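# Lay four long profiles flat side by side in cart

## Task

Place all four long profiles lying flat on the floor of the cart, next to one another and running along the cart's length; anything already in place must remain so at the finish, and the robot must finish with both grippers empty, withdrawn from the cart, touching nothing, and standing upright rather than fallen or leaning.

## Robot and tools

ROBOT. A Rainbow Robotics RB-Y1: a wheeled base (two drive wheels plus two rear casters, 0.58 m wide, reaching 0.10 m in front of the wheel axle and 0.57 m behind it, sweeping a 0.58 m radius when turning in place), a folding leg and torso, a head with head_camera, and two 7-joint arms, each with a parallel gripper and a wrist camera (left_wrist_camera, right_wrist_camera) whose housing juts sideways and can collide. The base drives forward/back and turns only; it cannot strafe. Loose objects may occasionally get nudged by something else.

FRAMES. Base frame: origin on the floor between the drive wheels, x ahead, y to the left, z up, metres. The chest, left_hand and right_hand lines are in this frame; a hand point is the midpoint between its finger pads, fingers along the hand's -z, closing along its x. Reported hand positions can be off, more so at full reach or under load. base_odometry is in the odometry frame (the base frame where the scene began), counts wheel rotation only, heading in rad, positive = left, -3.142 to 3.142; slip and bumps corrupt it.

move. One action per call; cameras (list of head_camera, left_wrist_camera, right_wrist_camera, or all; [] = none) and blocking are not part of the action. Allowed combinations: base and/or joints, optionally with min_time_s or contact_limits; or target, optionally with min_time_s; or contact_limits alone. No action = just read state and images.
- base: a single object {x_m_s, turn_rad_s, for_s}, velocities not positions. x_m_s forward speed, m/s, 0 or magnitude 0.005 to 0.4, sign = direction; turn_rad_s leftward turn rate, 0 or magnitude 0.02 to 1.509; for_s duration 0.1 to 5 s. Omitted velocity = 0. Acceleration 0.4 m/s² (turn 0.5 rad/s²), so it coasts up to 1 s (turn 3.1 s) past for_s. Distance ≈ speed × for_s. If |x_m_s| + 0.27×|turn_rad_s| > 0.4 both are scaled down.
- joints: one flat object keyed by joint name, each value an absolute target (rad, grippers in m). Ranges: torso_squat_rad 0 to 1.2; torso_shift_rad -0.3 to 0.6; torso_pitch_rad -0.2 to 1.4 (positive leans forward); torso_yaw_rad -1.5 to 1.5 (raise both arms outward ≥0.2 rad first); shoulder_pitch ±2.356 (negative raises forward); left_shoulder_roll_rad 0 to 3.141, right_shoulder_roll_rad -3.141 to 0 (away from body); shoulder_yaw ±2.094; elbow -2.617 to 0.01 (negative bends); forearm_roll ±3.141; wrist_pitch -1.57 to 1.919; hand_roll ±2.705; left_gripper_m/right_gripper_m 0 to 0.1 opening; head_pan_rad ±0.523; head_tilt_rad -0.35 to 1.57 (positive looks down). Combined torso rules: squat+shift ≤ 1.52; squat−shift+pitch ≤ 1.57; shift+0.5 pitch−0.4 squat ≤ 0.7; shift+0.3 pitch−0.5 squat ≤ 0.39; breaking one leaves the torso off_target.
- target: one hand only, {side: "left"|"right", x, y, z in m in the base frame (-3 to 3), quat_wxyz as printed in the hand lines}, an absolute pose converted to joint angles; the hand follows an arc that can bulge over 0.1 m on big moves, so chain short steps. Elbow never straighter than -0.267. Checked only against the robot body.
- min_time_s 0.1 to 8: minimum duration for arm, head and torso motions.
- contact_limits: {left_gripper_m, right_gripper_m} in mA, 200 to 672.5 (default 672.5), persists; lowers grip force.
- blocking false returns within ~0.5 s while motion continues; a target cannot start while something else moves.

wait {seconds 0 to 10, cameras}: idle and read state. stop {cameras}: brakes all running motions (status "stopped"; may still press). zoom_image {camera, region [x0,y0,x1,y1] pixels, max 504×504}: enlarges part of that camera's latest image. finished_scene {scene: current scene number}: irreversible end of scene.

RESULTS. "move" shows done or the worst status. Per-motion statuses: moving, done, reached (within 10 mm and 2°), short (with error), refused (with reason), off_target, stopped, not_followed ("joint command not followed" = collision check blocked an arm), time_out, contact_stop (torso only), limit_stop_at_<name> (built-in limit or body guard), torque_fault, limit_stop_at_motor_heat. An unrequested stop or a refusal cancels the remaining move/wait/finished_scene calls of that reply; an invalid call (unknown key) does not. A time_out/contact_stop halts the whole group (torso, left arm, or right arm). on_its_own lists unrequested behaviour. lidar_m: 12 distances in 30° sectors from straight ahead counter-clockwise (4th left, 7th rear, 10th right), at 0.23 m height, "-" = nothing. motor_effort: wheel motor load in percent, [peak]; above ~30 at rest suggests pushing. wheel_motors_off = 1 after a stalled wheel (2 s cutout). Joint torques, external torques, wrist force/torque (uncalibrated, offsets up to 16 N) and motor temperatures help detect contact and load. pictures lists image order.

GRIPPING. Command an opening at least 0.005 m narrower than the part; off_target or done then both mean holding.

AVOID. Arms striking or squeezing each other (including grippers, fingers, camera housings) — can end the scene; keep shoulder rolls around 0.5 rad outward when reaching forward together. Contact torque reaching joint limits (elbow 32.4, wrist joints 22.5, shoulders 63 N m) causes a 10 s torque fault. Loads over 3 kg per arm or far forward can tip the robot; hard stops after forward driving worsen this. The base does not stop at furniture; wheels slip, and the upper body catching a cart edge can topple it. Motors overheat (65 °C warning, 80 °C brake stop) from long holds or stretched arms. Don't drop parts, release moving parts, slam, or shove hard. Thinking time lets the simulation run. At the end open grippers, pull hands away and stay upright.

Each tool is called as name(argument=value, ...), one argument or row to a line, values as JSON.

## Session

move(
)

Scene clock: 0.00 s.
Joint torques (N m): no reading
External joint torques (N m): no reading
Motor temperatures (°C): left_arm=[35 33 34 36 43 38 45] | right_arm=[38 41 34 41 42 41 38]
Wrist force (N): no reading
Wrist torque (N m): no reading
Wrist force, peak (N): no reading
base_odometry: x=+0.000 y=+0.000 heading=+0.000
lidar_m: 0.71 1.05 1.21 4.24 1.53 1.10 1.05 1.10 1.50 4.03 1.01 0.74
base_status: not commanded
joint_positions: torso_squat_rad=+0.350 torso_shift_rad=+0.000 torso_pitch_rad=+0.000 torso_yaw_rad=+0.000 left_shoulder_pitch_rad=+0.020 left_shoulder_roll_rad=+0.015 left_shoulder_yaw_rad=-0.005 left_elbow_rad=-0.192 left_forearm_roll_rad=-0.008 left_wrist_pitch_rad=-0.045 left_hand_roll_rad=+0.025 left_gripper_m=+0.101 right_shoulder_pitch_rad=-0.036 right_shoulder_roll_rad=-0.016 right_shoulder_yaw_rad=+0.004 right_elbow_rad=-0.198 right_forearm_roll_rad=-0.043 right_wrist_pitch_rad=-0.006 right_hand_roll_rad=+0.044 right_gripper_m=+0.100 head_pan_rad=+0.000 head_tilt_rad=+0.400
joint_status: not commanded
wheel_motors_off: 0
motor_effort: left_wheel=+1 right_wheel=+1
chest: x=-0.2280 y=+0.0003 z=+1.2475 quat_wxyz=(+1.000, +0.000, +0.000, +0.000) (m; base frame)
left_hand: x=-0.1388 y=+0.2314 z=+0.5683 quat_wxyz=(+0.994, +0.006, -0.109, +0.008) (m; base frame)
right_hand: x=-0.1043 y=-0.2304 z=+0.5727 quat_wxyz=(+0.993, -0.008, -0.119, +0.009) (m; base frame)
pictures: head_camera, left_wrist_camera, right_wrist_camera

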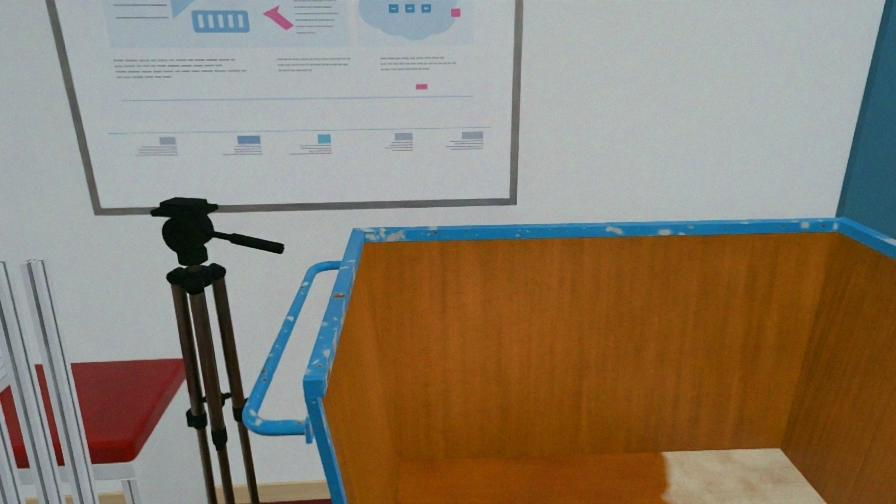

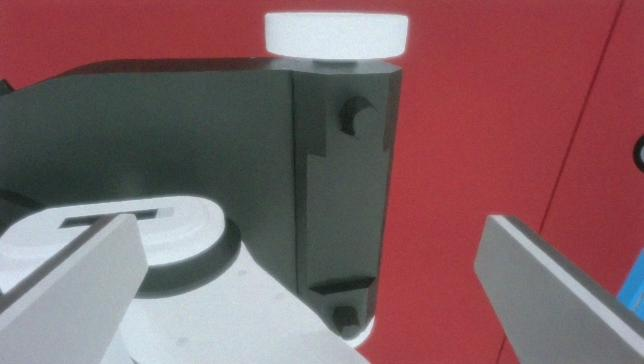

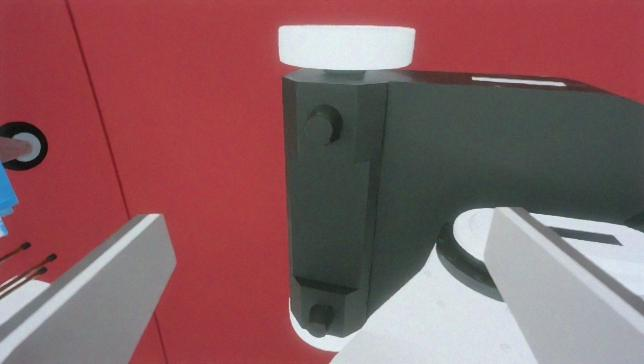

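move(
  joints={"head_pan_rad": 0.52, "head_tilt_rad": 0.55},
  cameras=["head_camera"],
)

move(
  joints={"head_pan_rad": -0.5, "head_tilt_rad": 0.6},
  cameras=["head_camera"],
)

move(
  joints={"head_pan_rad": 0, "head_tilt_rad": 0.9},
  cameras=["head_camera"],
)

Scene clock: 5.10 s.
Joint torques (N m): left_arm=[-1.38 0.4 -0.34 -0.84 -0.24 -0.37 0.16] | right_arm=[-3.2 -1.26 0.12 -1.66 0.2 -0.61 -0.24]
External joint torques (N m): left_arm=[0.33 -0.11 -0.37 -0.13 -0.24 0.12 0.17] | right_arm=[-0.07 -0.31 0.14 -0.48 0.14 -0.1 -0.26]
Wrist force (N): left_arm=[-2.6 0.5 -8.6] | right_arm=[-6.7 -4.9 -11.5]
Wrist torque (N m): left_arm=[-0.32 -0.35 0.21] | right_arm=[0.09 -0.59 -0.37]
Wrist force, peak (N): left_arm=[-3.0 0.8 -9.2] | right_arm=[-6.8 -4.6 -12.0]
move: done
base_odometry: x=+0.000 y=+0.000 heading=+0.000
lidar_m: 0.71 1.06 1.19 4.23 1.53 1.11 1.05 1.09 1.49 4.03 1.01 0.75
base_status: not commanded
joint_positions: torso_squat_rad=+0.350 torso_shift_rad=+0.000 torso_pitch_rad=+0.000 torso_yaw_rad=+0.000 left_shoulder_pitch_rad=+0.020 left_shoulder_roll_rad=+0.015 left_shoulder_yaw_rad=-0.005 left_elbow_rad=-0.192 left_forearm_roll_rad=-0.008 left_wrist_pitch_rad=-0.045 left_hand_roll_rad=+0.025 left_gripper_m=+0.101 right_shoulder_pitch_rad=-0.036 right_shoulder_roll_rad=-0.016 right_shoulder_yaw_rad=+0.004 right_elbow_rad=-0.198 right_forearm_roll_rad=-0.043 right_wrist_pitch_rad=-0.006 right_hand_roll_rad=+0.044 right_gripper_m=+0.100 head_pan_rad=+0.520 head_tilt_rad=+0.550
joint_status: all done
wheel_motors_off: 0
motor_effort: left_wheel=+0(1) right_wheel=+0(3)
chest: x=-0.2280 y=+0.0003 z=+1.2475 quat_wxyz=(+1.000, +0.000, +0.000, +0.000) (m; base frame)
left_hand: x=-0.1388 y=+0.2314 z=+0.5683 quat_wxyz=(+0.994, +0.006, -0.109, +0.008) (m; base frame)
right_hand: x=-0.1043 y=-0.2304 z=+0.5727 quat_wxyz=(+0.993, -0.008, -0.119, +0.009) (m; base frame)
pictures: head_camera
camera_calibration:
head_camera: T_world_to_cam=[[0.444323, -0.895865, -0.00173377, 0.099919], [-0.43187, -0.212498, -0.876546, 1.23673], [0.784899, 0.390218, -0.481315, 0.799462], [0, 0, 0, 1]] pos_world=[-0.137786, 0.0403526, 1.46902]

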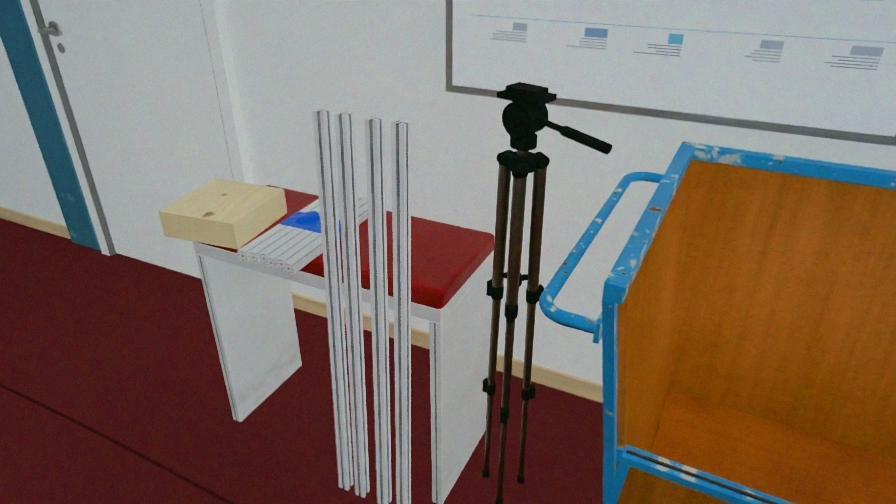

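Scene clock: 6.47 s.
Joint torques (N m): left_arm=[-1.31 -0.22 -0.86 -0.99 -0.03 -0.59 0.19] | right_arm=[-4.07 -0.88 0 -1.74 0.32 -0.55 -0.17]
External joint torques (N m): left_arm=[0.4 -0.73 -0.9 -0.27 -0.03 -0.09 0.2] | right_arm=[-0.95 0.07 0.03 -0.57 0.26 -0.04 -0.18]
Wrist force (N): left_arm=[-2.4 0.7 -8.6] | right_arm=[-6.7 -4.6 -11.8]
Wrist torque (N m): left_arm=[-0.32 -0.32 0.21] | right_arm=[0.06 -0.59 -0.36]
Wrist force, peak (N): left_arm=[-2.7 0.4 -9.2] | right_arm=[-6.6 -4.8 -12.1]
move: done
base_odometry: x=+0.000 y=+0.000 heading=+0.000
lidar_m: 0.71 1.06 1.20 4.24 1.52 1.12 1.05 1.09 1.49 4.03 1.01 0.74
base_status: not commanded
joint_positions: torso_squat_rad=+0.350 torso_shift_rad=+0.000 torso_pitch_rad=+0.000 torso_yaw_rad=+0.000 left_shoulder_pitch_rad=+0.020 left_shoulder_roll_rad=+0.015 left_shoulder_yaw_rad=-0.005 left_elbow_rad=-0.192 left_forearm_roll_rad=-0.008 left_wrist_pitch_rad=-0.045 left_hand_roll_rad=+0.025 left_gripper_m=+0.101 right_shoulder_pitch_rad=-0.036 right_shoulder_roll_rad=-0.016 right_shoulder_yaw_rad=+0.004 right_elbow_rad=-0.198 right_forearm_roll_rad=-0.043 right_wrist_pitch_rad=-0.006 right_hand_roll_rad=+0.044 right_gripper_m=+0.100 head_pan_rad=-0.500 head_tilt_rad=+0.600
joint_status: all done
wheel_motors_off: 0
motor_effort: left_wheel=+0(1) right_wheel=-1(3)
chest: x=-0.2280 y=+0.0003 z=+1.2475 quat_wxyz=(+1.000, +0.000, +0.000, +0.000) (m; base frame)
left_hand: x=-0.1388 y=+0.2314 z=+0.5683 quat_wxyz=(+0.994, +0.006, -0.109, +0.008) (m; base frame)
right_hand: x=-0.1043 y=-0.2304 z=+0.5727 quat_wxyz=(+0.993, -0.008, -0.119, +0.009) (m; base frame)
pictures: head_camera
camera_calibration:
head_camera: T_world_to_cam=[[-0.530825, -0.847481, 0.00125158, -0.105268], [-0.444437, 0.277118, -0.851869, 1.19824], [0.721596, -0.45275, -0.523753, 0.848241], [0, 0, 0, 1]] pos_world=[-0.135425, -0.0372244, 1.46514]

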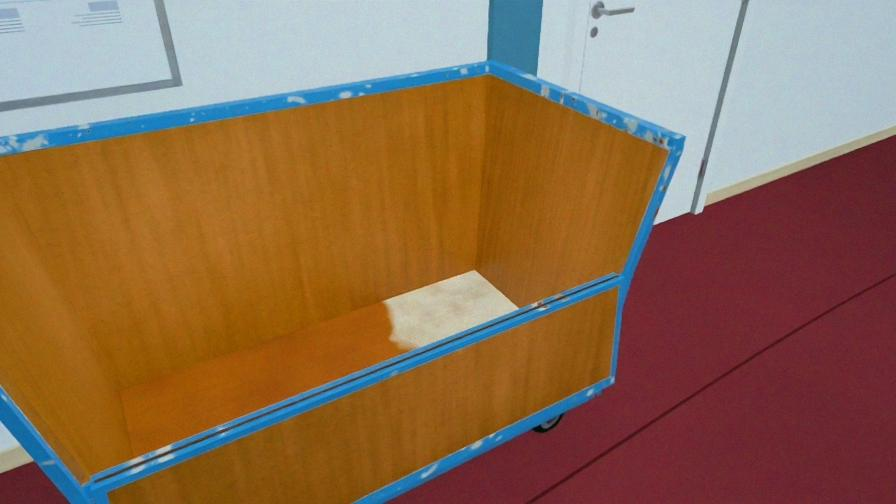

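Scene clock: 7.47 s.
Joint torques (N m): left_arm=[-2.05 0.46 -0.88 -1.06 -0.18 -0.47 0.41] | right_arm=[-3.37 -0.33 0.3 -1.8 0.15 -0.59 -0.33]
External joint torques (N m): left_arm=[-0.34 -0.05 -0.92 -0.34 -0.19 0.03 0.42] | right_arm=[-0.25 0.61 0.33 -0.62 0.1 -0.08 -0.34]
Wrist force (N): left_arm=[-2.6 0.6 -8.8] | right_arm=[-6.4 -4.6 -11.9]
Wrist torque (N m): left_arm=[-0.32 -0.33 0.21] | right_arm=[0.05 -0.56 -0.36]
Wrist force, peak (N): left_arm=[-2.6 0.3 -9.2] | right_arm=[-6.6 -4.6 -12.0]
move: done
base_odometry: x=+0.000 y=+0.000 heading=+0.000
lidar_m: 0.71 1.05 1.20 4.25 1.52 1.13 1.05 1.08 1.49 4.03 1.01 0.75
base_status: not commanded
joint_positions: torso_squat_rad=+0.350 torso_shift_rad=+0.000 torso_pitch_rad=+0.000 torso_yaw_rad=+0.000 left_shoulder_pitch_rad=+0.020 left_shoulder_roll_rad=+0.015 left_shoulder_yaw_rad=-0.005 left_elbow_rad=-0.192 left_forearm_roll_rad=-0.008 left_wrist_pitch_rad=-0.045 left_hand_roll_rad=+0.025 left_gripper_m=+0.101 right_shoulder_pitch_rad=-0.036 right_shoulder_roll_rad=-0.016 right_shoulder_yaw_rad=+0.004 right_elbow_rad=-0.198 right_forearm_roll_rad=-0.043 right_wrist_pitch_rad=-0.006 right_hand_roll_rad=+0.044 right_gripper_m=+0.100 head_pan_rad=+0.000 head_tilt_rad=+0.900
joint_status: all done
wheel_motors_off: 0
motor_effort: left_wheel=+0(1) right_wheel=-1(2)
chest: x=-0.2280 y=+0.0003 z=+1.2475 quat_wxyz=(+1.000, +0.000, +0.000, +0.000) (m; base frame)
left_hand: x=-0.1388 y=+0.2314 z=+0.5683 quat_wxyz=(+0.994, +0.006, -0.109, +0.008) (m; base frame)
right_hand: x=-0.1043 y=-0.2304 z=+0.5727 quat_wxyz=(+0.993, -0.008, -0.119, +0.009) (m; base frame)
pictures: head_camera
camera_calibration:
head_camera: T_world_to_cam=[[-0.0567797, -0.998205, 0.0190258, -0.033261], [-0.751555, 0.0301897, -0.658979, 0.855837], [0.657222, -0.0517155, -0.751921, 1.16505], [0, 0, 0, 1]] pos_world=[-0.124375, 0.00121237, 1.44064]

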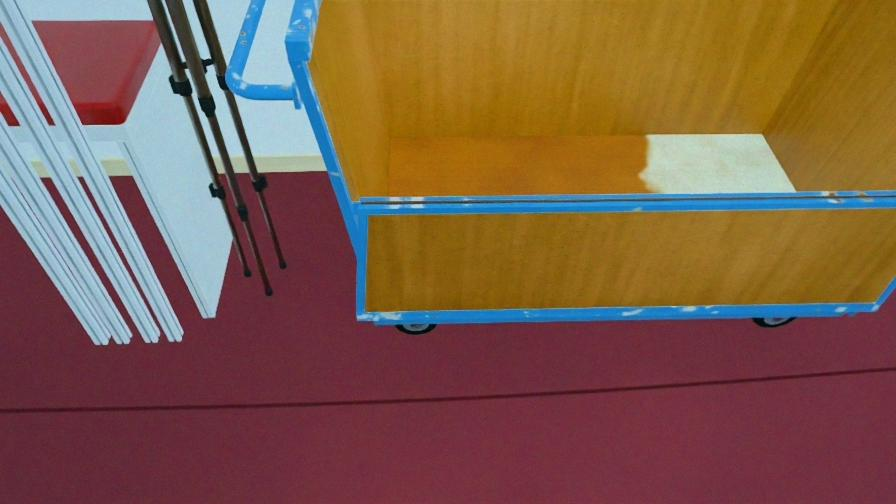

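move(
  joints={"head_pan_rad": 0.52, "head_tilt_rad": 0.75},
  cameras=["head_camera"],
)

zoom_image(
  camera="head_camera",
  region=[230, 0, 482, 142],
)

zoom_image(
  camera="head_camera",
  region=[280, 300, 532, 442],
)

Scene clock: 59.23 s.
Joint torques (N m): left_arm=[-1.57 0.03 -0.52 -1.38 -0.14 -0.46 0.23] | right_arm=[-3.63 -0.88 0.56 -1.83 0.13 -0.35 -0.31]
External joint torques (N m): left_arm=[0.13 -0.48 -0.56 -0.66 -0.14 0.03 0.24] | right_arm=[-0.5 0.06 0.58 -0.66 0.07 0.16 -0.32]
Wrist force (N): left_arm=[-2.8 0.4 -8.7] | right_arm=[-6.4 -4.8 -11.6]
Wrist torque (N m): left_arm=[-0.31 -0.37 0.20] | right_arm=[0.08 -0.56 -0.35]
Wrist force, peak (N): left_arm=[-2.6 0.7 -9.1] | right_arm=[-6.6 -4.8 -12.1]
move: done
base_odometry: x=+0.000 y=+0.000 heading=+0.000
lidar_m: 0.71 1.05 1.20 4.24 1.52 1.11 1.05 1.09 1.48 4.04 1.00 0.75
base_status: not commanded
joint_positions: torso_squat_rad=+0.350 torso_shift_rad=+0.000 torso_pitch_rad=+0.000 torso_yaw_rad=+0.000 left_shoulder_pitch_rad=+0.020 left_shoulder_roll_rad=+0.015 left_shoulder_yaw_rad=-0.005 left_elbow_rad=-0.192 left_forearm_roll_rad=-0.008 left_wrist_pitch_rad=-0.045 left_hand_roll_rad=+0.025 left_gripper_m=+0.101 right_shoulder_pitch_rad=-0.036 right_shoulder_roll_rad=-0.016 right_shoulder_yaw_rad=+0.004 right_elbow_rad=-0.198 right_forearm_roll_rad=-0.043 right_wrist_pitch_rad=-0.006 right_hand_roll_rad=+0.044 right_gripper_m=+0.100 head_pan_rad=+0.520 head_tilt_rad=+0.750
joint_status: all done
wheel_motors_off: 0
motor_effort: left_wheel=+0(1) right_wheel=+2(3)
chest: x=-0.2280 y=+0.0003 z=+1.2475 quat_wxyz=(+1.000, +0.000, +0.000, +0.000) (m; base frame)
left_hand: x=-0.1388 y=+0.2314 z=+0.5683 quat_wxyz=(+0.994, +0.006, -0.109, +0.008) (m; base frame)
right_hand: x=-0.1043 y=-0.2304 z=+0.5727 quat_wxyz=(+0.993, -0.008, -0.119, +0.009) (m; base frame)
pictures: head_camera
camera_calibration:
head_camera: T_world_to_cam=[[0.444959, -0.895493, 0.0101874, 0.0827773], [-0.574746, -0.294271, -0.763591, 1.0439], [0.686788, 0.333912, -0.64562, 1.01711], [0, 0, 0, 1]] pos_world=[-0.135395, 0.0416909, 1.45294]

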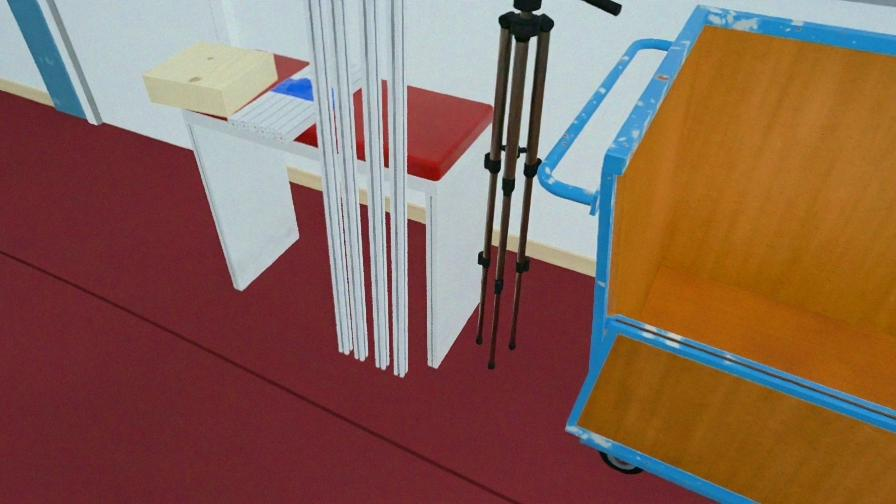

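Scaled by 2.000 from the camera's 896x504 image, which has a finer 1280x720 frame.

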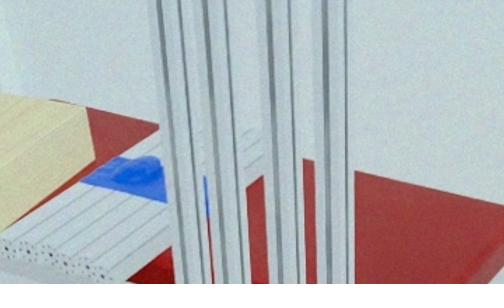

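Scaled by 2.000 from the camera's 896x504 image, which has a finer 1280x720 frame.

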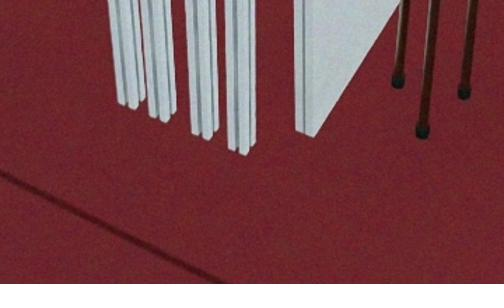

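move(
  base={"turn_rad_s": 0.7, "for_s": 2.0},
  joints={"head_pan_rad": 0, "head_tilt_rad": 0.6},
  cameras=["head_camera"],
)

move(
  base={"x_m_s": 0.38, "for_s": 2.5},
  cameras=["head_camera"],
)

move(
  base={"turn_rad_s": -0.7, "for_s": 2.0},
  cameras=["head_camera"],
)

Scene clock: 122.43 s.
Joint torques (N m): left_arm=[-1.49 0.2 -0.08 -1.12 -0.21 -0.45 0.25] | right_arm=[-4.04 -0.78 -0.13 -1.74 0.28 -0.61 -0.23]
External joint torques (N m): left_arm=[0.22 -0.31 -0.12 -0.4 -0.22 0.04 0.27] | right_arm=[-0.91 0.16 -0.1 -0.56 0.23 -0.1 -0.24]
Wrist force (N): left_arm=[-2.5 0.2 -8.6] | right_arm=[-6.5 -4.6 -11.9]
Wrist torque (N m): left_arm=[-0.27 -0.33 0.18] | right_arm=[0.07 -0.56 -0.35]
Wrist force, peak (N): left_arm=[-3.0 0.7 -9.1] | right_arm=[-6.5 -4.9 -12.1]
move: done
base_odometry: x=+0.000 y=+0.000 heading=+1.399
lidar_m: 3.63 1.85 1.18 1.06 1.07 1.30 2.51 1.23 0.80 0.71 0.72 1.05
base_status: done (sent for 2 of 2 s)
joint_positions: torso_squat_rad=+0.350 torso_shift_rad=+0.000 torso_pitch_rad=+0.000 torso_yaw_rad=+0.000 left_shoulder_pitch_rad=+0.020 left_shoulder_roll_rad=+0.015 left_shoulder_yaw_rad=-0.005 left_elbow_rad=-0.192 left_forearm_roll_rad=-0.008 left_wrist_pitch_rad=-0.045 left_hand_roll_rad=+0.025 left_gripper_m=+0.101 right_shoulder_pitch_rad=-0.036 right_shoulder_roll_rad=-0.016 right_shoulder_yaw_rad=+0.004 right_elbow_rad=-0.198 right_forearm_roll_rad=-0.043 right_wrist_pitch_rad=-0.006 right_hand_roll_rad=+0.044 right_gripper_m=+0.100 head_pan_rad=+0.000 head_tilt_rad=+0.600
joint_status: all done
wheel_motors_off: 0
motor_effort: left_wheel=+8(50) right_wheel=+16(52)
chest: x=-0.2280 y=+0.0003 z=+1.2475 quat_wxyz=(+1.000, +0.000, +0.000, +0.000) (m; base frame)
left_hand: x=-0.1388 y=+0.2314 z=+0.5683 quat_wxyz=(+0.994, +0.006, -0.109, +0.008) (m; base frame)
right_hand: x=-0.1043 y=-0.2304 z=+0.5727 quat_wxyz=(+0.993, -0.008, -0.119, +0.009) (m; base frame)
pictures: head_camera
camera_calibration:
head_camera: T_world_to_cam=[[-0.0596442, -0.998219, 0.0013803, -0.00832572], [-0.523284, 0.0300889, -0.851627, 1.18172], [0.850068, -0.0515169, -0.524147, 0.87504], [0, 0, 0, 1]] pos_world=[-0.125967, 0.00121181, 1.46504]

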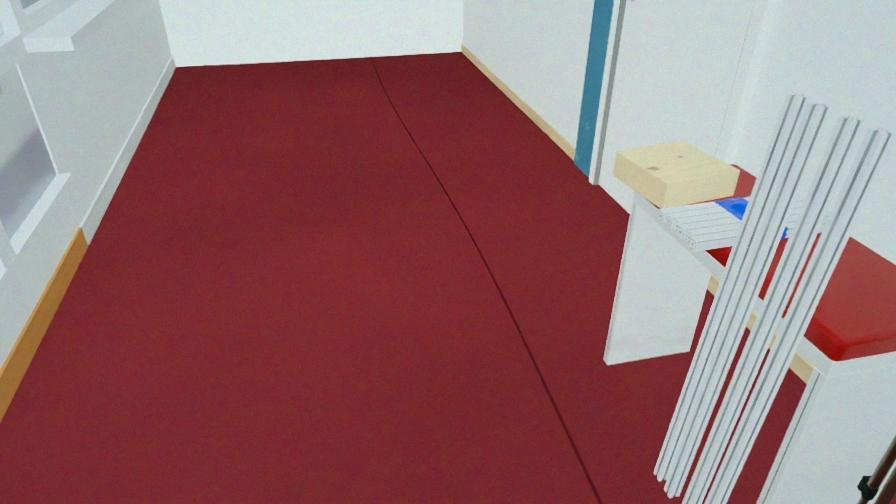

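Scene clock: 126.33 s.
Joint torques (N m): left_arm=[-1.1 0.84 -0.76 -1.09 -0.18 -0.31 0.04] | right_arm=[-3.41 -1.08 0.8 -1.49 0.19 -0.64 -0.22]
External joint torques (N m): left_arm=[0.62 0.33 -0.8 -0.37 -0.19 0.19 0.05] | right_arm=[-0.28 -0.14 0.83 -0.31 0.14 -0.13 -0.24]
Wrist force (N): left_arm=[-2.2 0.5 -9.0] | right_arm=[-6.8 -4.5 -11.8]
Wrist torque (N m): left_arm=[-0.29 -0.32 0.20] | right_arm=[0.04 -0.59 -0.37]
Wrist force, peak (N): left_arm=[-2.7 0.2 -9.1] | right_arm=[-6.7 -4.9 -12.0]
move: done
base_odometry: x=+0.161 y=+0.936 heading=+1.400
lidar_m: 3.22 2.16 1.36 1.23 1.24 1.51 2.92 0.99 0.82 0.68 0.82 1.64
base_status: done (sent for 2.5 of 2.5 s)
joint_positions: torso_squat_rad=+0.350 torso_shift_rad=+0.000 torso_pitch_rad=+0.000 torso_yaw_rad=+0.000 left_shoulder_pitch_rad=+0.020 left_shoulder_roll_rad=+0.015 left_shoulder_yaw_rad=-0.005 left_elbow_rad=-0.192 left_forearm_roll_rad=-0.008 left_wrist_pitch_rad=-0.045 left_hand_roll_rad=+0.025 left_gripper_m=+0.101 right_shoulder_pitch_rad=-0.036 right_shoulder_roll_rad=-0.016 right_shoulder_yaw_rad=+0.004 right_elbow_rad=-0.198 right_forearm_roll_rad=-0.043 right_wrist_pitch_rad=-0.006 right_hand_roll_rad=+0.044 right_gripper_m=+0.100 head_pan_rad=+0.000 head_tilt_rad=+0.600
joint_status: not commanded
wheel_motors_off: 0
motor_effort: left_wheel=+13(52) right_wheel=-15(55)
chest: x=-0.2280 y=+0.0003 z=+1.2475 quat_wxyz=(+1.000, +0.000, +0.000, +0.000) (m; base frame)
left_hand: x=-0.1387 y=+0.2314 z=+0.5683 quat_wxyz=(+0.994, +0.006, -0.109, +0.008) (m; base frame)
right_hand: x=-0.1042 y=-0.2304 z=+0.5727 quat_wxyz=(+0.993, -0.008, -0.119, +0.009) (m; base frame)
pictures: head_camera
camera_calibration:
head_camera: T_world_to_cam=[[-0.0596442, -0.998219, 0.0013803, -0.00832572], [-0.523284, 0.0300889, -0.851627, 1.18172], [0.850068, -0.0515169, -0.524147, 0.87504], [0, 0, 0, 1]] pos_world=[-0.125967, 0.00121181, 1.46504]

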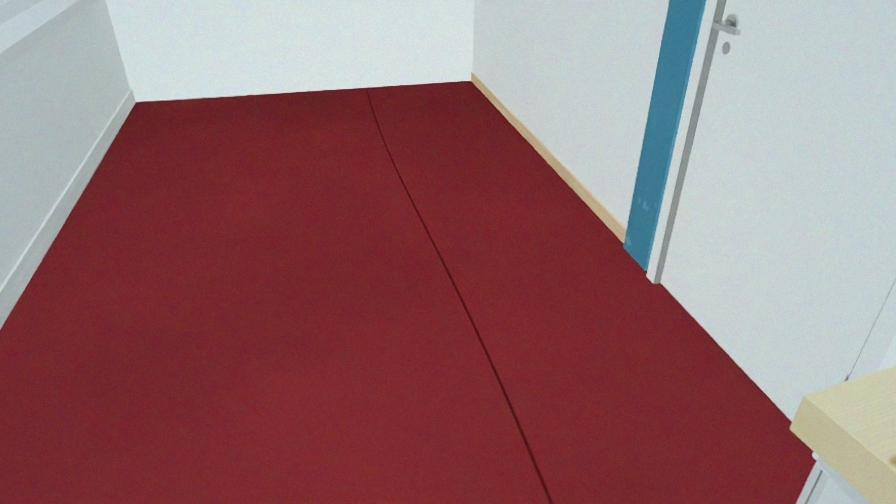

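Scene clock: 130.27 s.
Joint torques (N m): left_arm=[-1.52 0.32 -0.15 -0.76 -0.12 -0.54 0.26] | right_arm=[-3.33 -1.38 0.98 -1.45 0.13 -0.59 -0.11]
External joint torques (N m): left_arm=[0.18 -0.19 -0.18 -0.04 -0.12 -0.05 0.27] | right_arm=[-0.21 -0.43 1 -0.27 0.07 -0.08 -0.13]
Wrist force (N): left_arm=[-2.7 0.4 -8.4] | right_arm=[-6.6 -4.5 -11.8]
Wrist torque (N m): left_arm=[-0.28 -0.35 0.20] | right_arm=[0.05 -0.59 -0.36]
Wrist force, peak (N): left_arm=[-2.6 0.6 -9.2] | right_arm=[-6.6 -4.8 -12.0]
move: done
base_odometry: x=+0.161 y=+0.936 heading=+0.001
lidar_m: 0.68 0.82 1.91 4.73 1.76 1.28 1.21 1.27 1.72 2.14 0.98 0.71
base_status: done (sent for 2 of 2 s)
joint_positions: torso_squat_rad=+0.350 torso_shift_rad=+0.000 torso_pitch_rad=+0.000 torso_yaw_rad=+0.000 left_shoulder_pitch_rad=+0.020 left_shoulder_roll_rad=+0.015 left_shoulder_yaw_rad=-0.005 left_elbow_rad=-0.192 left_forearm_roll_rad=-0.008 left_wrist_pitch_rad=-0.045 left_hand_roll_rad=+0.025 left_gripper_m=+0.101 right_shoulder_pitch_rad=-0.036 right_shoulder_roll_rad=-0.016 right_shoulder_yaw_rad=+0.004 right_elbow_rad=-0.198 right_forearm_roll_rad=-0.043 right_wrist_pitch_rad=-0.006 right_hand_roll_rad=+0.044 right_gripper_m=+0.100 head_pan_rad=+0.000 head_tilt_rad=+0.600
joint_status: not commanded
wheel_motors_off: 0
motor_effort: left_wheel=+18(44) right_wheel=+7(50)
chest: x=-0.2280 y=+0.0003 z=+1.2475 quat_wxyz=(+1.000, +0.000, +0.000, +0.000) (m; base frame)
left_hand: x=-0.1388 y=+0.2314 z=+0.5683 quat_wxyz=(+0.994, +0.006, -0.109, +0.008) (m; base frame)
right_hand: x=-0.1043 y=-0.2304 z=+0.5727 quat_wxyz=(+0.993, -0.008, -0.119, +0.009) (m; base frame)
pictures: head_camera
camera_calibration:
head_camera: T_world_to_cam=[[-0.0596442, -0.998219, 0.0013803, -0.00832572], [-0.523284, 0.0300889, -0.851627, 1.18172], [0.850068, -0.0515169, -0.524147, 0.87504], [0, 0, 0, 1]] pos_world=[-0.125967, 0.00121181, 1.46504]

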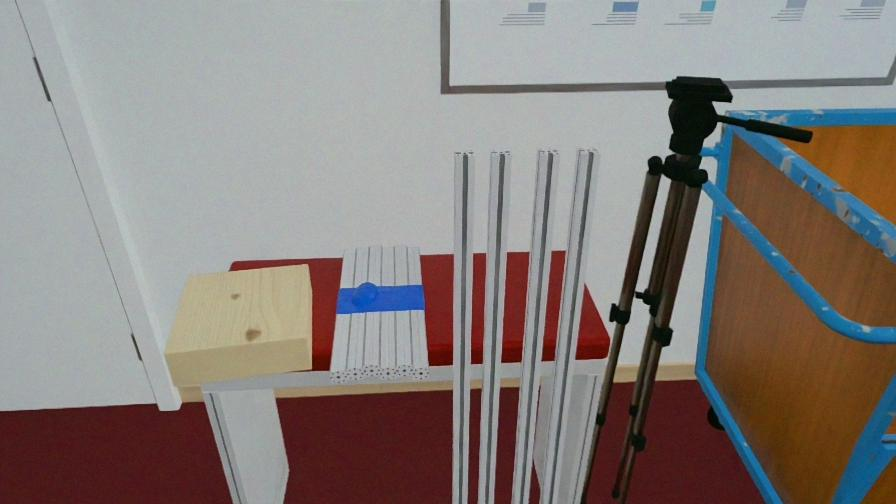

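move(
  joints={"torso_squat_rad": 0.8, "torso_pitch_rad": 0.5},
  cameras=["head_camera"],
)

Scene clock: 141.70 s.
Joint torques (N m): left_arm=[10.97 0.1 -0.45 3.49 0.06 0.64 0.09] | right_arm=[8.9 -0.96 0.31 3.5 0.15 0.53 -0.34]
External joint torques (N m): left_arm=[0.22 -0.43 -0.54 -0.68 0.06 0.22 0.07] | right_arm=[-1.38 -0.29 0.53 -0.4 0.21 0.08 -0.33]
Wrist force (N): left_arm=[0.5 0.2 -8.6] | right_arm=[-3.3 -5.0 -11.7]
Wrist torque (N m): left_arm=[-0.32 -0.14 0.16] | right_arm=[0.16 -0.38 -0.32]
Wrist force, peak (N): left_arm=[-0.2 0.1 -9.6] | right_arm=[-6.1 -4.7 -12.3]
move: done
base_odometry: x=+0.161 y=+0.936 heading=+0.001
lidar_m: 0.68 0.83 1.90 4.72 1.76 1.28 1.21 1.26 1.72 2.14 0.98 0.71
base_status: not commanded
joint_positions: torso_squat_rad=+0.800 torso_shift_rad=+0.000 torso_pitch_rad=+0.500 torso_yaw_rad=+0.000 left_shoulder_pitch_rad=+0.020 left_shoulder_roll_rad=+0.015 left_shoulder_yaw_rad=-0.005 left_elbow_rad=-0.192 left_forearm_roll_rad=-0.008 left_wrist_pitch_rad=-0.045 left_hand_roll_rad=+0.025 left_gripper_m=+0.101 right_shoulder_pitch_rad=-0.036 right_shoulder_roll_rad=-0.016 right_shoulder_yaw_rad=+0.004 right_elbow_rad=-0.198 right_forearm_roll_rad=-0.043 right_wrist_pitch_rad=-0.006 right_hand_roll_rad=+0.044 right_gripper_m=+0.100 head_pan_rad=+0.000 head_tilt_rad=+0.600
joint_status: all done
wheel_motors_off: 0
motor_effort: left_wheel=+20(20) right_wheel=+4(11)
chest: x=-0.0796 y=+0.0003 z=+1.0398 quat_wxyz=(+0.969, +0.000, +0.247, +0.000) (m; base frame)
left_hand: x=-0.3270 y=+0.2314 z=+0.4009 quat_wxyz=(+0.990, +0.008, +0.140, +0.007) (m; base frame)
right_hand: x=-0.2946 y=-0.2304 z=+0.3883 quat_wxyz=(+0.991, -0.005, +0.130, +0.011) (m; base frame)
pictures: head_camera
camera_calibration:
head_camera: T_world_to_cam=[[-0.0516815, -0.998219, 0.0298046, -0.0281111], [-0.867478, 0.0300863, -0.496564, 0.685839], [0.494783, -0.051518, -0.867488, 0.968734], [0, 0, 0, 1]] pos_world=[0.114185, 0.00121181, 1.18177]

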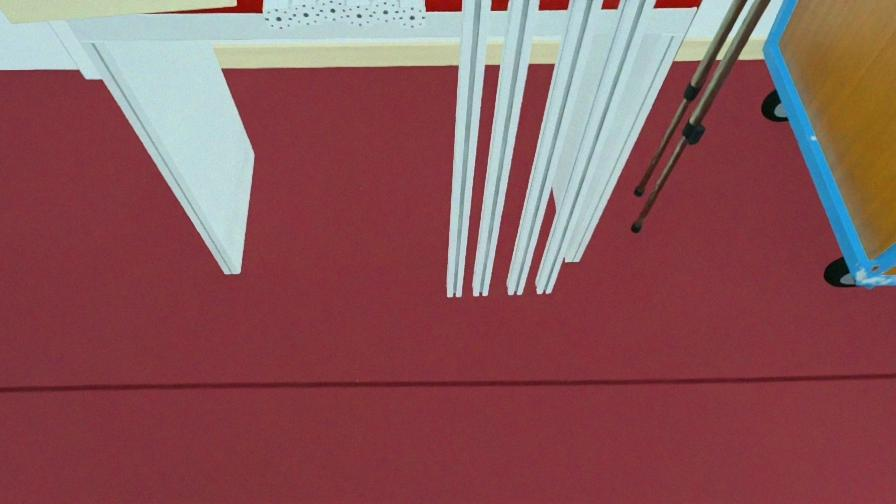

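move(
  target={"side": "right", "x": 0.38, "y": -0.3, "z": 0.56, "quat_wxyz": [0.5163, -0.4831, -0.4831, 0.5163]},
  min_time_s=3,
)

Scene clock: 154.33 s.
Joint torques (N m): left_arm=[11.15 0.51 -0.97 3.36 -0.06 0.69 0.28] | right_arm=[-9.58 -8.01 -0.89 -5.91 0.2 -2.25 -0.03]
External joint torques (N m): left_arm=[0.4 -0.03 -1.06 -0.81 -0.05 0.27 0.27] | right_arm=[-0.03 -1.52 -0.44 -0.95 0.36 -0.38 -0.03]
Wrist force (N): left_arm=[0.3 0.0 -8.8] | right_arm=[-4.1 1.1 -7.0]
Wrist torque (N m): left_arm=[-0.26 -0.15 0.15] | right_arm=[-0.23 -0.34 -0.35]
Wrist force, peak (N): left_arm=[0.2 0.0 -9.4] | right_arm=[-5.9 -4.2 -11.9]
move: short
base_odometry: x=+0.161 y=+0.936 heading=+0.001
lidar_m: 0.68 0.82 1.90 4.73 1.75 1.29 1.21 1.27 1.72 2.14 0.98 0.71
base_status: not commanded
joint_positions: torso_squat_rad=+0.800 torso_shift_rad=+0.000 torso_pitch_rad=+0.500 torso_yaw_rad=+0.000 left_shoulder_pitch_rad=+0.020 left_shoulder_roll_rad=+0.015 left_shoulder_yaw_rad=-0.005 left_elbow_rad=-0.192 left_forearm_roll_rad=-0.008 left_wrist_pitch_rad=-0.045 left_hand_roll_rad=+0.025 left_gripper_m=+0.101 right_shoulder_pitch_rad=-0.751 right_shoulder_roll_rad=-0.225 right_shoulder_yaw_rad=-0.285 right_elbow_rad=-0.267 right_forearm_roll_rad=+0.107 right_wrist_pitch_rad=-0.803 right_hand_roll_rad=+1.399 right_gripper_m=+0.100 head_pan_rad=+0.000 head_tilt_rad=+0.600
joint_status: all done
wheel_motors_off: 0
motor_effort: left_wheel=+19(20) right_wheel=+6(8)
chest: x=-0.0796 y=+0.0003 z=+1.0398 quat_wxyz=(+0.969, +0.000, +0.247, +0.000) (m; base frame)
left_hand: x=-0.3270 y=+0.2314 z=+0.4009 quat_wxyz=(+0.990, +0.008, +0.140, +0.007) (m; base frame)
right_hand: x=+0.3796 y=-0.2996 z=+0.5607 quat_wxyz=(+0.565, -0.441, -0.426, +0.552) (m; base frame)
right_hand_status: short (checked arc, as near as the solve gets, planned for 3.0 s): 1 mm and 10.7 deg off. The place is met; only the turn is off.
pictures: head_camera, left_wrist_camera, right_wrist_camera
camera_calibration:
head_camera: T_world_to_cam=[[-0.0516815, -0.998219, 0.0298046, -0.0281111], [-0.867478, 0.0300863, -0.496564, 0.685839], [0.494783, -0.051518, -0.867488, 0.968734], [0, 0, 0, 1]] pos_world=[0.114185, 0.00121181, 1.18177]
left_wrist_camera: T_world_to_cam=[[0.968989, 0.0356022, -0.244527, 0.406037], [0.143812, -0.885964, 0.440891, 0.107222], [-0.200945, -0.462385, -0.86361, 0.466305], [0, 0, 0, 1]] pos_world=[-0.315163, 0.296152, 0.454719]
right_wrist_camera: T_world_to_cam=[[-0.0257794, -0.999555, -0.0150054, -0.279642], [-0.656791, 0.0282515, -0.753543, 0.710538], [0.753632, -0.00957045, -0.657227, 0.153596], [0, 0, 0, 1]] pos_world=[0.343711, -0.298122, 0.632172]

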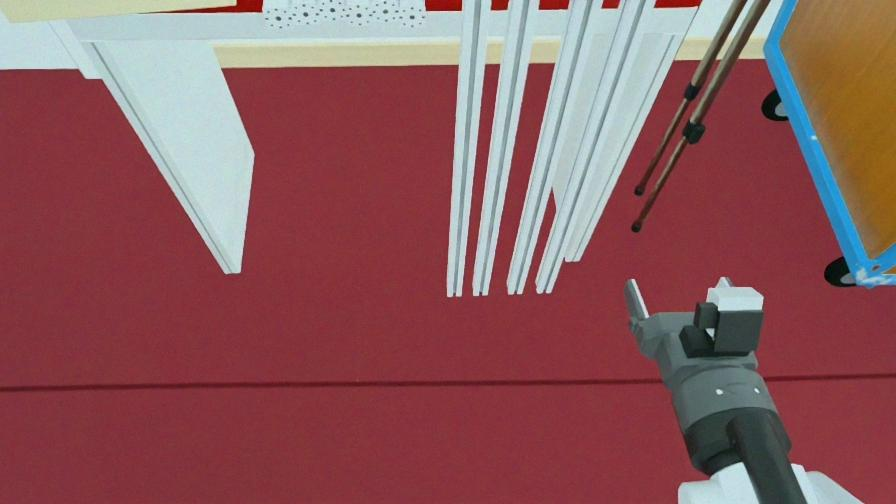

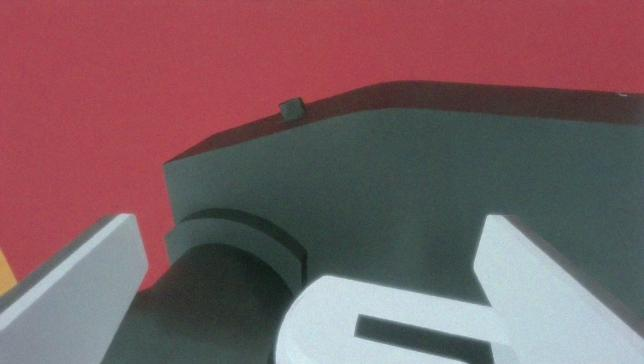

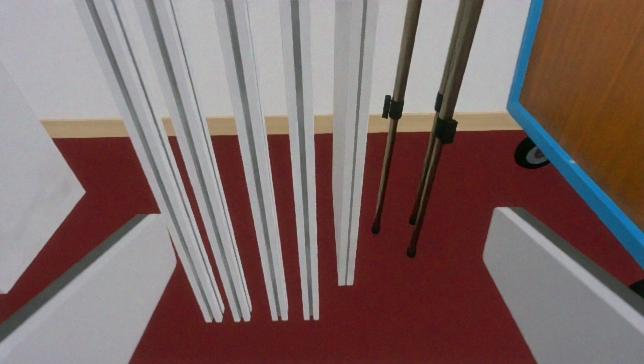

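move(
  joints={"torso_squat_rad": 1.05},
  base={"x_m_s": 0.2, "for_s": 1.0},
  cameras=["head_camera"],
)

move(
  target={"side": "right", "x": 0.38, "y": -0.275, "z": 0.56, "quat_wxyz": [0.5163, -0.4831, -0.4831, 0.5163]},
  min_time_s=2,
)

Scene clock: 162.07 s.
Joint torques (N m): left_arm=[12.93 0.98 -0.21 4.22 -0.38 0.5 0.15] | right_arm=[-9.76 -8.33 -1.08 -5.85 0.19 -2.11 -0.11]
External joint torques (N m): left_arm=[2.19 0.44 -0.31 0.05 -0.38 0.08 0.13] | right_arm=[-0.21 -1.85 -0.63 -0.89 0.35 -0.25 -0.11]
Wrist force (N): left_arm=[-0.1 0.5 -8.9] | right_arm=[-4.5 1.6 -7.4]
Wrist torque (N m): left_arm=[-0.36 -0.27 0.19] | right_arm=[-0.32 -0.40 -0.32]
Wrist force, peak (N): left_arm=[0.5 0.2 -9.7] | right_arm=[-4.3 1.8 -7.8]
move: done
base_odometry: x=+0.361 y=+0.936 heading=+0.001
lidar_m: 0.48 0.65 1.63 4.43 2.04 1.49 1.42 1.47 2.00 1.39 0.87 0.50
base_status: done (sent for 1 of 1 s)
joint_positions: torso_squat_rad=+1.050 torso_shift_rad=+0.000 torso_pitch_rad=+0.500 torso_yaw_rad=+0.000 left_shoulder_pitch_rad=+0.020 left_shoulder_roll_rad=+0.015 left_shoulder_yaw_rad=-0.005 left_elbow_rad=-0.193 left_forearm_roll_rad=-0.008 left_wrist_pitch_rad=-0.045 left_hand_roll_rad=+0.025 left_gripper_m=+0.101 right_shoulder_pitch_rad=-0.751 right_shoulder_roll_rad=-0.225 right_shoulder_yaw_rad=-0.285 right_elbow_rad=-0.267 right_forearm_roll_rad=+0.107 right_wrist_pitch_rad=-0.803 right_hand_roll_rad=+1.399 right_gripper_m=+0.100 head_pan_rad=+0.000 head_tilt_rad=+0.600
joint_status: all done
wheel_motors_off: 0
motor_effort: left_wheel=-6(49) right_wheel=+8(43)
chest: x=-0.0796 y=+0.0003 z=+0.9003 quat_wxyz=(+0.969, +0.000, +0.247, +0.000) (m; base frame)
left_hand: x=-0.3268 y=+0.2313 z=+0.2615 quat_wxyz=(+0.990, +0.008, +0.140, +0.007) (m; base frame)
right_hand: x=+0.3797 y=-0.2997 z=+0.4213 quat_wxyz=(+0.565, -0.441, -0.426, +0.552) (m; base frame)
pictures: head_camera
camera_calibration:
head_camera: T_world_to_cam=[[-0.051683, -0.998218, 0.0298122, -0.023959], [-0.867589, 0.0300953, -0.496371, 0.616516], [0.494589, -0.0515187, -0.867599, 0.847894], [0, 0, 0, 1]] pos_world=[0.114285, 0.00121183, 1.04237]

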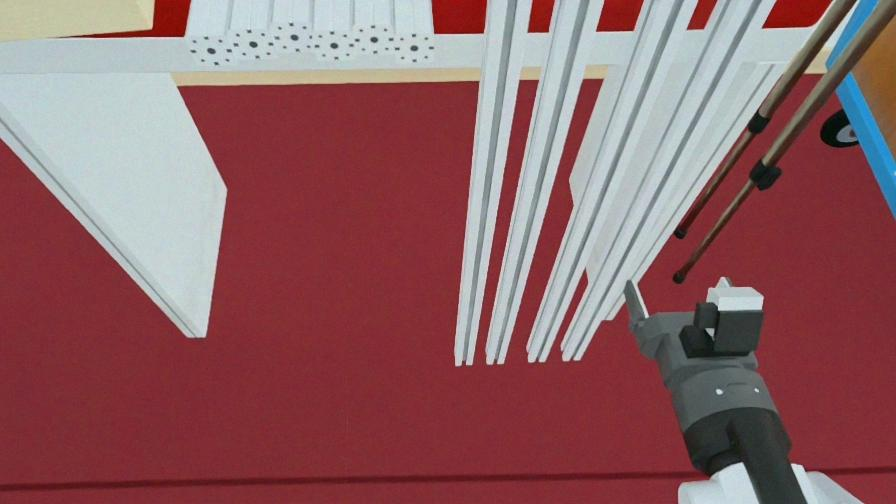

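Scene clock: 164.40 s.
Joint torques (N m): left_arm=[11.65 0.14 0.25 3.69 -0.28 0.42 0.45] | right_arm=[-5.67 -2.57 -0.54 -10.81 0.25 -1.99 -0.55]
External joint torques (N m): left_arm=[0.9 -0.39 0.16 -0.48 -0.28 0 0.44] | right_arm=[-0.27 1.1 0.86 -1.64 0.26 -0.13 -0.54]
Wrist force (N): left_arm=[0.1 0.4 -9.0] | right_arm=[-4.8 2.1 -5.9]
Wrist torque (N m): left_arm=[-0.35 -0.26 0.20] | right_arm=[-0.42 -0.48 -0.32]
Wrist force, peak (N): left_arm=[0.2 0.0 -9.5] | right_arm=[-5.2 0.5 -7.5]
move: done
base_odometry: x=+0.361 y=+0.936 heading=+0.001
lidar_m: 0.49 0.66 1.61 4.44 2.03 1.49 1.41 1.46 1.99 1.41 0.87 0.50
base_status: not commanded
joint_positions: torso_squat_rad=+1.050 torso_shift_rad=+0.000 torso_pitch_rad=+0.500 torso_yaw_rad=+0.000 left_shoulder_pitch_rad=+0.020 left_shoulder_roll_rad=+0.015 left_shoulder_yaw_rad=-0.005 left_elbow_rad=-0.192 left_forearm_roll_rad=-0.008 left_wrist_pitch_rad=-0.045 left_hand_roll_rad=+0.025 left_gripper_m=+0.101 right_shoulder_pitch_rad=-0.267 right_shoulder_roll_rad=-0.111 right_shoulder_yaw_rad=-0.166 right_elbow_rad=-1.427 right_forearm_roll_rad=+0.179 right_wrist_pitch_rad=-0.322 right_hand_roll_rad=+1.290 right_gripper_m=+0.100 head_pan_rad=+0.000 head_tilt_rad=+0.600
joint_status: all done
wheel_motors_off: 0
motor_effort: left_wheel=-7(8) right_wheel=+10(12)
chest: x=-0.0796 y=+0.0003 z=+0.9003 quat_wxyz=(+0.969, +0.000, +0.247, +0.000) (m; base frame)
left_hand: x=-0.3269 y=+0.2313 z=+0.2615 quat_wxyz=(+0.990, +0.008, +0.140, +0.007) (m; base frame)
right_hand: x=+0.3798 y=-0.2751 z=+0.5599 quat_wxyz=(+0.516, -0.484, -0.483, +0.516) (m; base frame)
right_hand_status: reached (checked arc, planned for 2.0 s): 0 mm and 0.1 deg off.
pictures: head_camera, left_wrist_camera, right_wrist_camera
camera_calibration:
head_camera: T_world_to_cam=[[-0.051683, -0.998218, 0.0298122, -0.023959], [-0.867589, 0.0300953, -0.496371, 0.616516], [0.494589, -0.0515187, -0.867599, 0.847894], [0, 0, 0, 1]] pos_world=[0.114285, 0.00121183, 1.04237]
left_wrist_camera: T_world_to_cam=[[0.969025, 0.0355364, -0.244391, 0.371748], [0.143695, -0.885962, 0.440935, 0.168514], [-0.200852, -0.462395, -0.863626, 0.34595], [0, 0, 0, 1]] pos_world=[-0.314963, 0.296052, 0.315319]
right_wrist_camera: T_world_to_cam=[[0.00486313, -0.99983, -0.017783, -0.265236], [-0.50676, 0.0128665, -0.861991, 0.708899], [0.862073, 0.0132037, -0.506611, 0.0339917], [0, 0, 0, 1]] pos_world=[0.331228, -0.274761, 0.623568]

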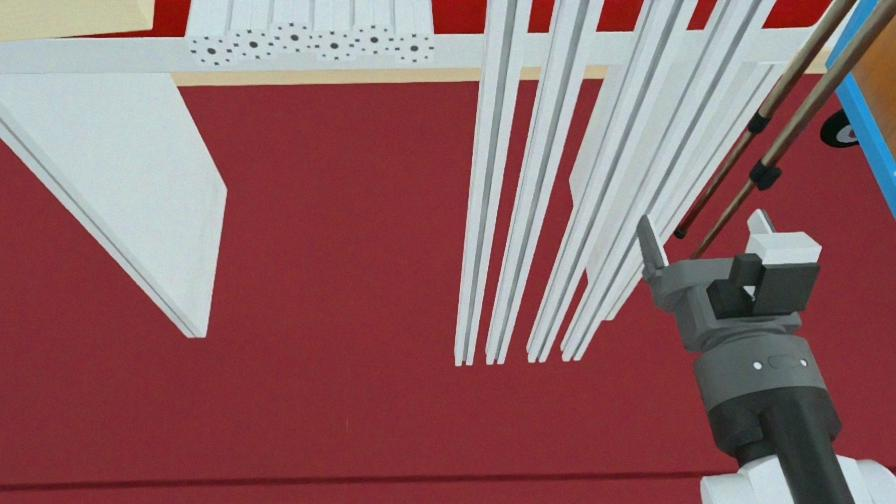

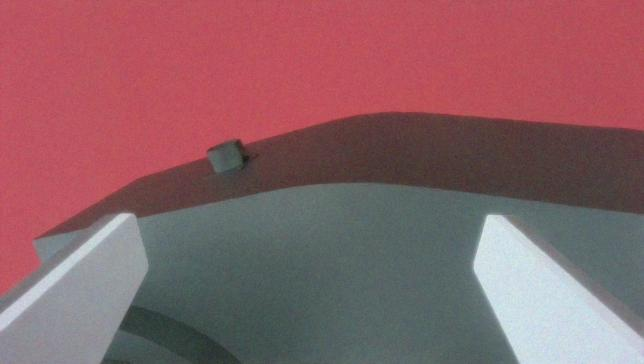

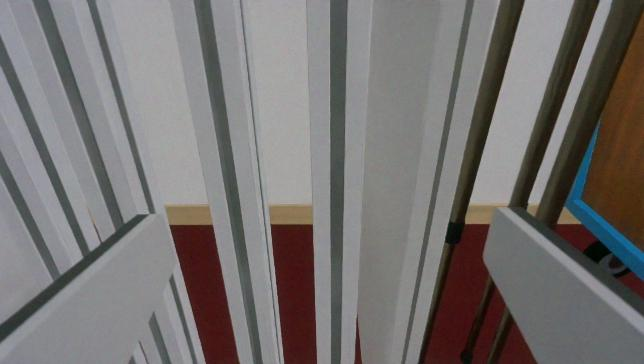

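move(
  target={"side": "right", "x": 0.435, "y": -0.2834, "z": 0.56, "quat_wxyz": [0.5163, -0.4831, -0.4831, 0.5163]},
  min_time_s=1,
  cameras=["right_wrist_camera"],
)

move(
  joints={"right_gripper_m": 0.056},
  cameras=["head_camera", "right_wrist_camera"],
)

Scene clock: 177.93 s.
Joint torques (N m): left_arm=[11.72 1.21 -0.35 3.94 0.19 0.66 0.24] | right_arm=[-9.37 -6.59 -1.99 -10.28 -0.04 -1.98 -0.49]
External joint torques (N m): left_arm=[0.97 0.67 -0.44 -0.23 0.19 0.23 0.23] | right_arm=[-0.7 -1.38 -0.51 -1.08 -0.02 -0.13 -0.48]
Wrist force (N): left_arm=[0.3 0.2 -8.5] | right_arm=[-4.5 1.8 -6.4]
Wrist torque (N m): left_arm=[-0.32 -0.25 0.19] | right_arm=[-0.41 -0.45 -0.32]
Wrist force, peak (N): left_arm=[0.4 0.1 -9.5] | right_arm=[-5.3 1.9 -6.3]
move: done
base_odometry: x=+0.361 y=+0.936 heading=+0.000
lidar_m: 0.47 0.65 1.62 4.43 2.04 1.50 1.41 1.47 1.98 1.39 0.88 0.49
base_status: not commanded
joint_positions: torso_squat_rad=+1.050 torso_shift_rad=+0.000 torso_pitch_rad=+0.500 torso_yaw_rad=+0.000 left_shoulder_pitch_rad=+0.020 left_shoulder_roll_rad=+0.015 left_shoulder_yaw_rad=-0.005 left_elbow_rad=-0.192 left_forearm_roll_rad=-0.008 left_wrist_pitch_rad=-0.045 left_hand_roll_rad=+0.025 left_gripper_m=+0.101 right_shoulder_pitch_rad=-0.458 right_shoulder_roll_rad=-0.166 right_shoulder_yaw_rad=-0.201 right_elbow_rad=-1.245 right_forearm_roll_rad=+0.167 right_wrist_pitch_rad=-0.306 right_hand_roll_rad=+1.280 right_gripper_m=+0.100 head_pan_rad=+0.000 head_tilt_rad=+0.600
joint_status: all done
wheel_motors_off: 0
motor_effort: left_wheel=-8(8) right_wheel=+10(10)
chest: x=-0.0796 y=+0.0003 z=+0.9003 quat_wxyz=(+0.969, +0.000, +0.247, +0.000) (m; base frame)
left_hand: x=-0.3269 y=+0.2313 z=+0.2615 quat_wxyz=(+0.990, +0.008, +0.140, +0.007) (m; base frame)
right_hand: x=+0.4342 y=-0.2831 z=+0.5606 quat_wxyz=(+0.517, -0.482, -0.482, +0.517) (m; base frame)
right_hand_status: reached (checked arc, planned for 1.0 s): 1 mm and 0.2 deg off.
pictures: right_wrist_camera
camera_calibration:
right_wrist_camera: T_world_to_cam=[[0.00490885, -0.999809, -0.0189391, -0.272872], [-0.511224, 0.0137682, -0.859337, 0.737855], [0.859434, 0.0139005, -0.511058, -0.00868941], [0, 0, 0, 1]] pos_world=[0.386016, -0.282858, 0.624458]

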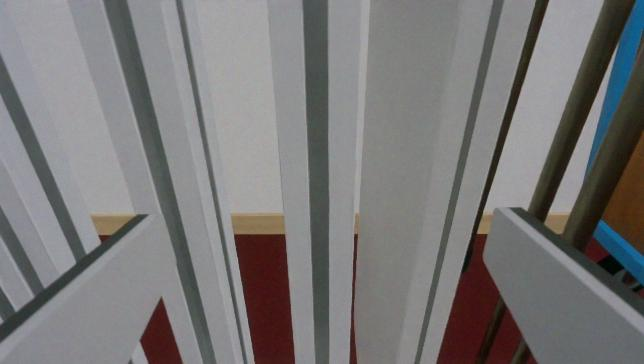

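Scene clock: 178.93 s.
Joint torques (N m): left_arm=[12.78 0.37 -0.39 4.15 0.08 0.73 0.48] | right_arm=[-9.33 -6.91 -1.6 -10.37 -0.05 -1.9 -0.57]
External joint torques (N m): left_arm=[2.03 -0.16 -0.49 -0.02 0.08 0.31 0.47] | right_arm=[-0.65 -1.7 -0.11 -1.17 -0.04 -0.05 -0.56]
Wrist force (N): left_arm=[0.1 0.2 -9.0] | right_arm=[-4.4 2.0 -6.0]
Wrist torque (N m): left_arm=[-0.31 -0.26 0.18] | right_arm=[-0.41 -0.43 -0.32]
Wrist force, peak (N): left_arm=[0.3 0.3 -9.4] | right_arm=[-4.9 2.1 -6.1]
move: done
base_odometry: x=+0.361 y=+0.936 heading=+0.000
lidar_m: 0.48 0.65 1.62 4.43 2.04 1.50 1.41 1.47 1.99 1.40 0.87 0.49
base_status: not commanded
joint_positions: torso_squat_rad=+1.050 torso_shift_rad=+0.000 torso_pitch_rad=+0.500 torso_yaw_rad=+0.000 left_shoulder_pitch_rad=+0.020 left_shoulder_roll_rad=+0.015 left_shoulder_yaw_rad=-0.005 left_elbow_rad=-0.192 left_forearm_roll_rad=-0.008 left_wrist_pitch_rad=-0.045 left_hand_roll_rad=+0.025 left_gripper_m=+0.101 right_shoulder_pitch_rad=-0.458 right_shoulder_roll_rad=-0.166 right_shoulder_yaw_rad=-0.201 right_elbow_rad=-1.245 right_forearm_roll_rad=+0.167 right_wrist_pitch_rad=-0.306 right_hand_roll_rad=+1.280 right_gripper_m=+0.056 head_pan_rad=+0.000 head_tilt_rad=+0.600
joint_status: all done
wheel_motors_off: 0
motor_effort: left_wheel=-6(8) right_wheel=+10(10)
chest: x=-0.0796 y=+0.0003 z=+0.9003 quat_wxyz=(+0.969, +0.000, +0.247, +0.000) (m; base frame)
left_hand: x=-0.3269 y=+0.2313 z=+0.2615 quat_wxyz=(+0.990, +0.008, +0.140, +0.007) (m; base frame)
right_hand: x=+0.4342 y=-0.2831 z=+0.5606 quat_wxyz=(+0.517, -0.482, -0.482, +0.517) (m; base frame)
pictures: head_camera, right_wrist_camera
camera_calibration:
head_camera: T_world_to_cam=[[-0.051683, -0.998218, 0.0298122, -0.023959], [-0.867589, 0.0300953, -0.496371, 0.616516], [0.494589, -0.0515187, -0.867599, 0.847894], [0, 0, 0, 1]] pos_world=[0.114285, 0.00121183, 1.04237]
right_wrist_camera: T_world_to_cam=[[0.0049093, -0.999809, -0.0189383, -0.272873], [-0.511224, 0.0137673, -0.859338, 0.737855], [0.859434, 0.0139005, -0.511058, -0.00868941], [0, 0, 0, 1]] pos_world=[0.386016, -0.282858, 0.624458]

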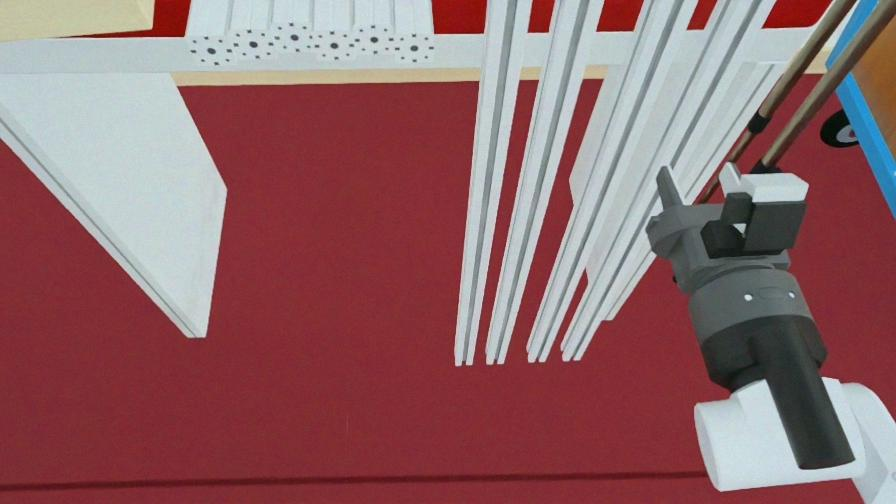

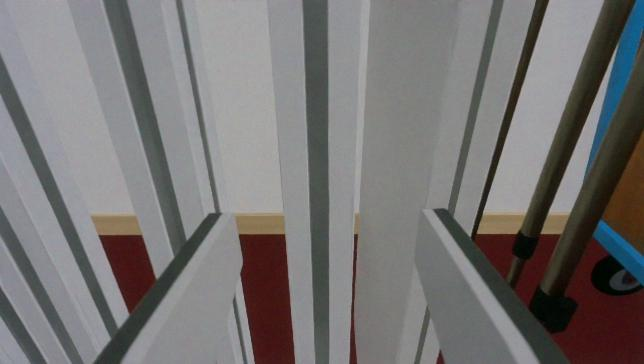

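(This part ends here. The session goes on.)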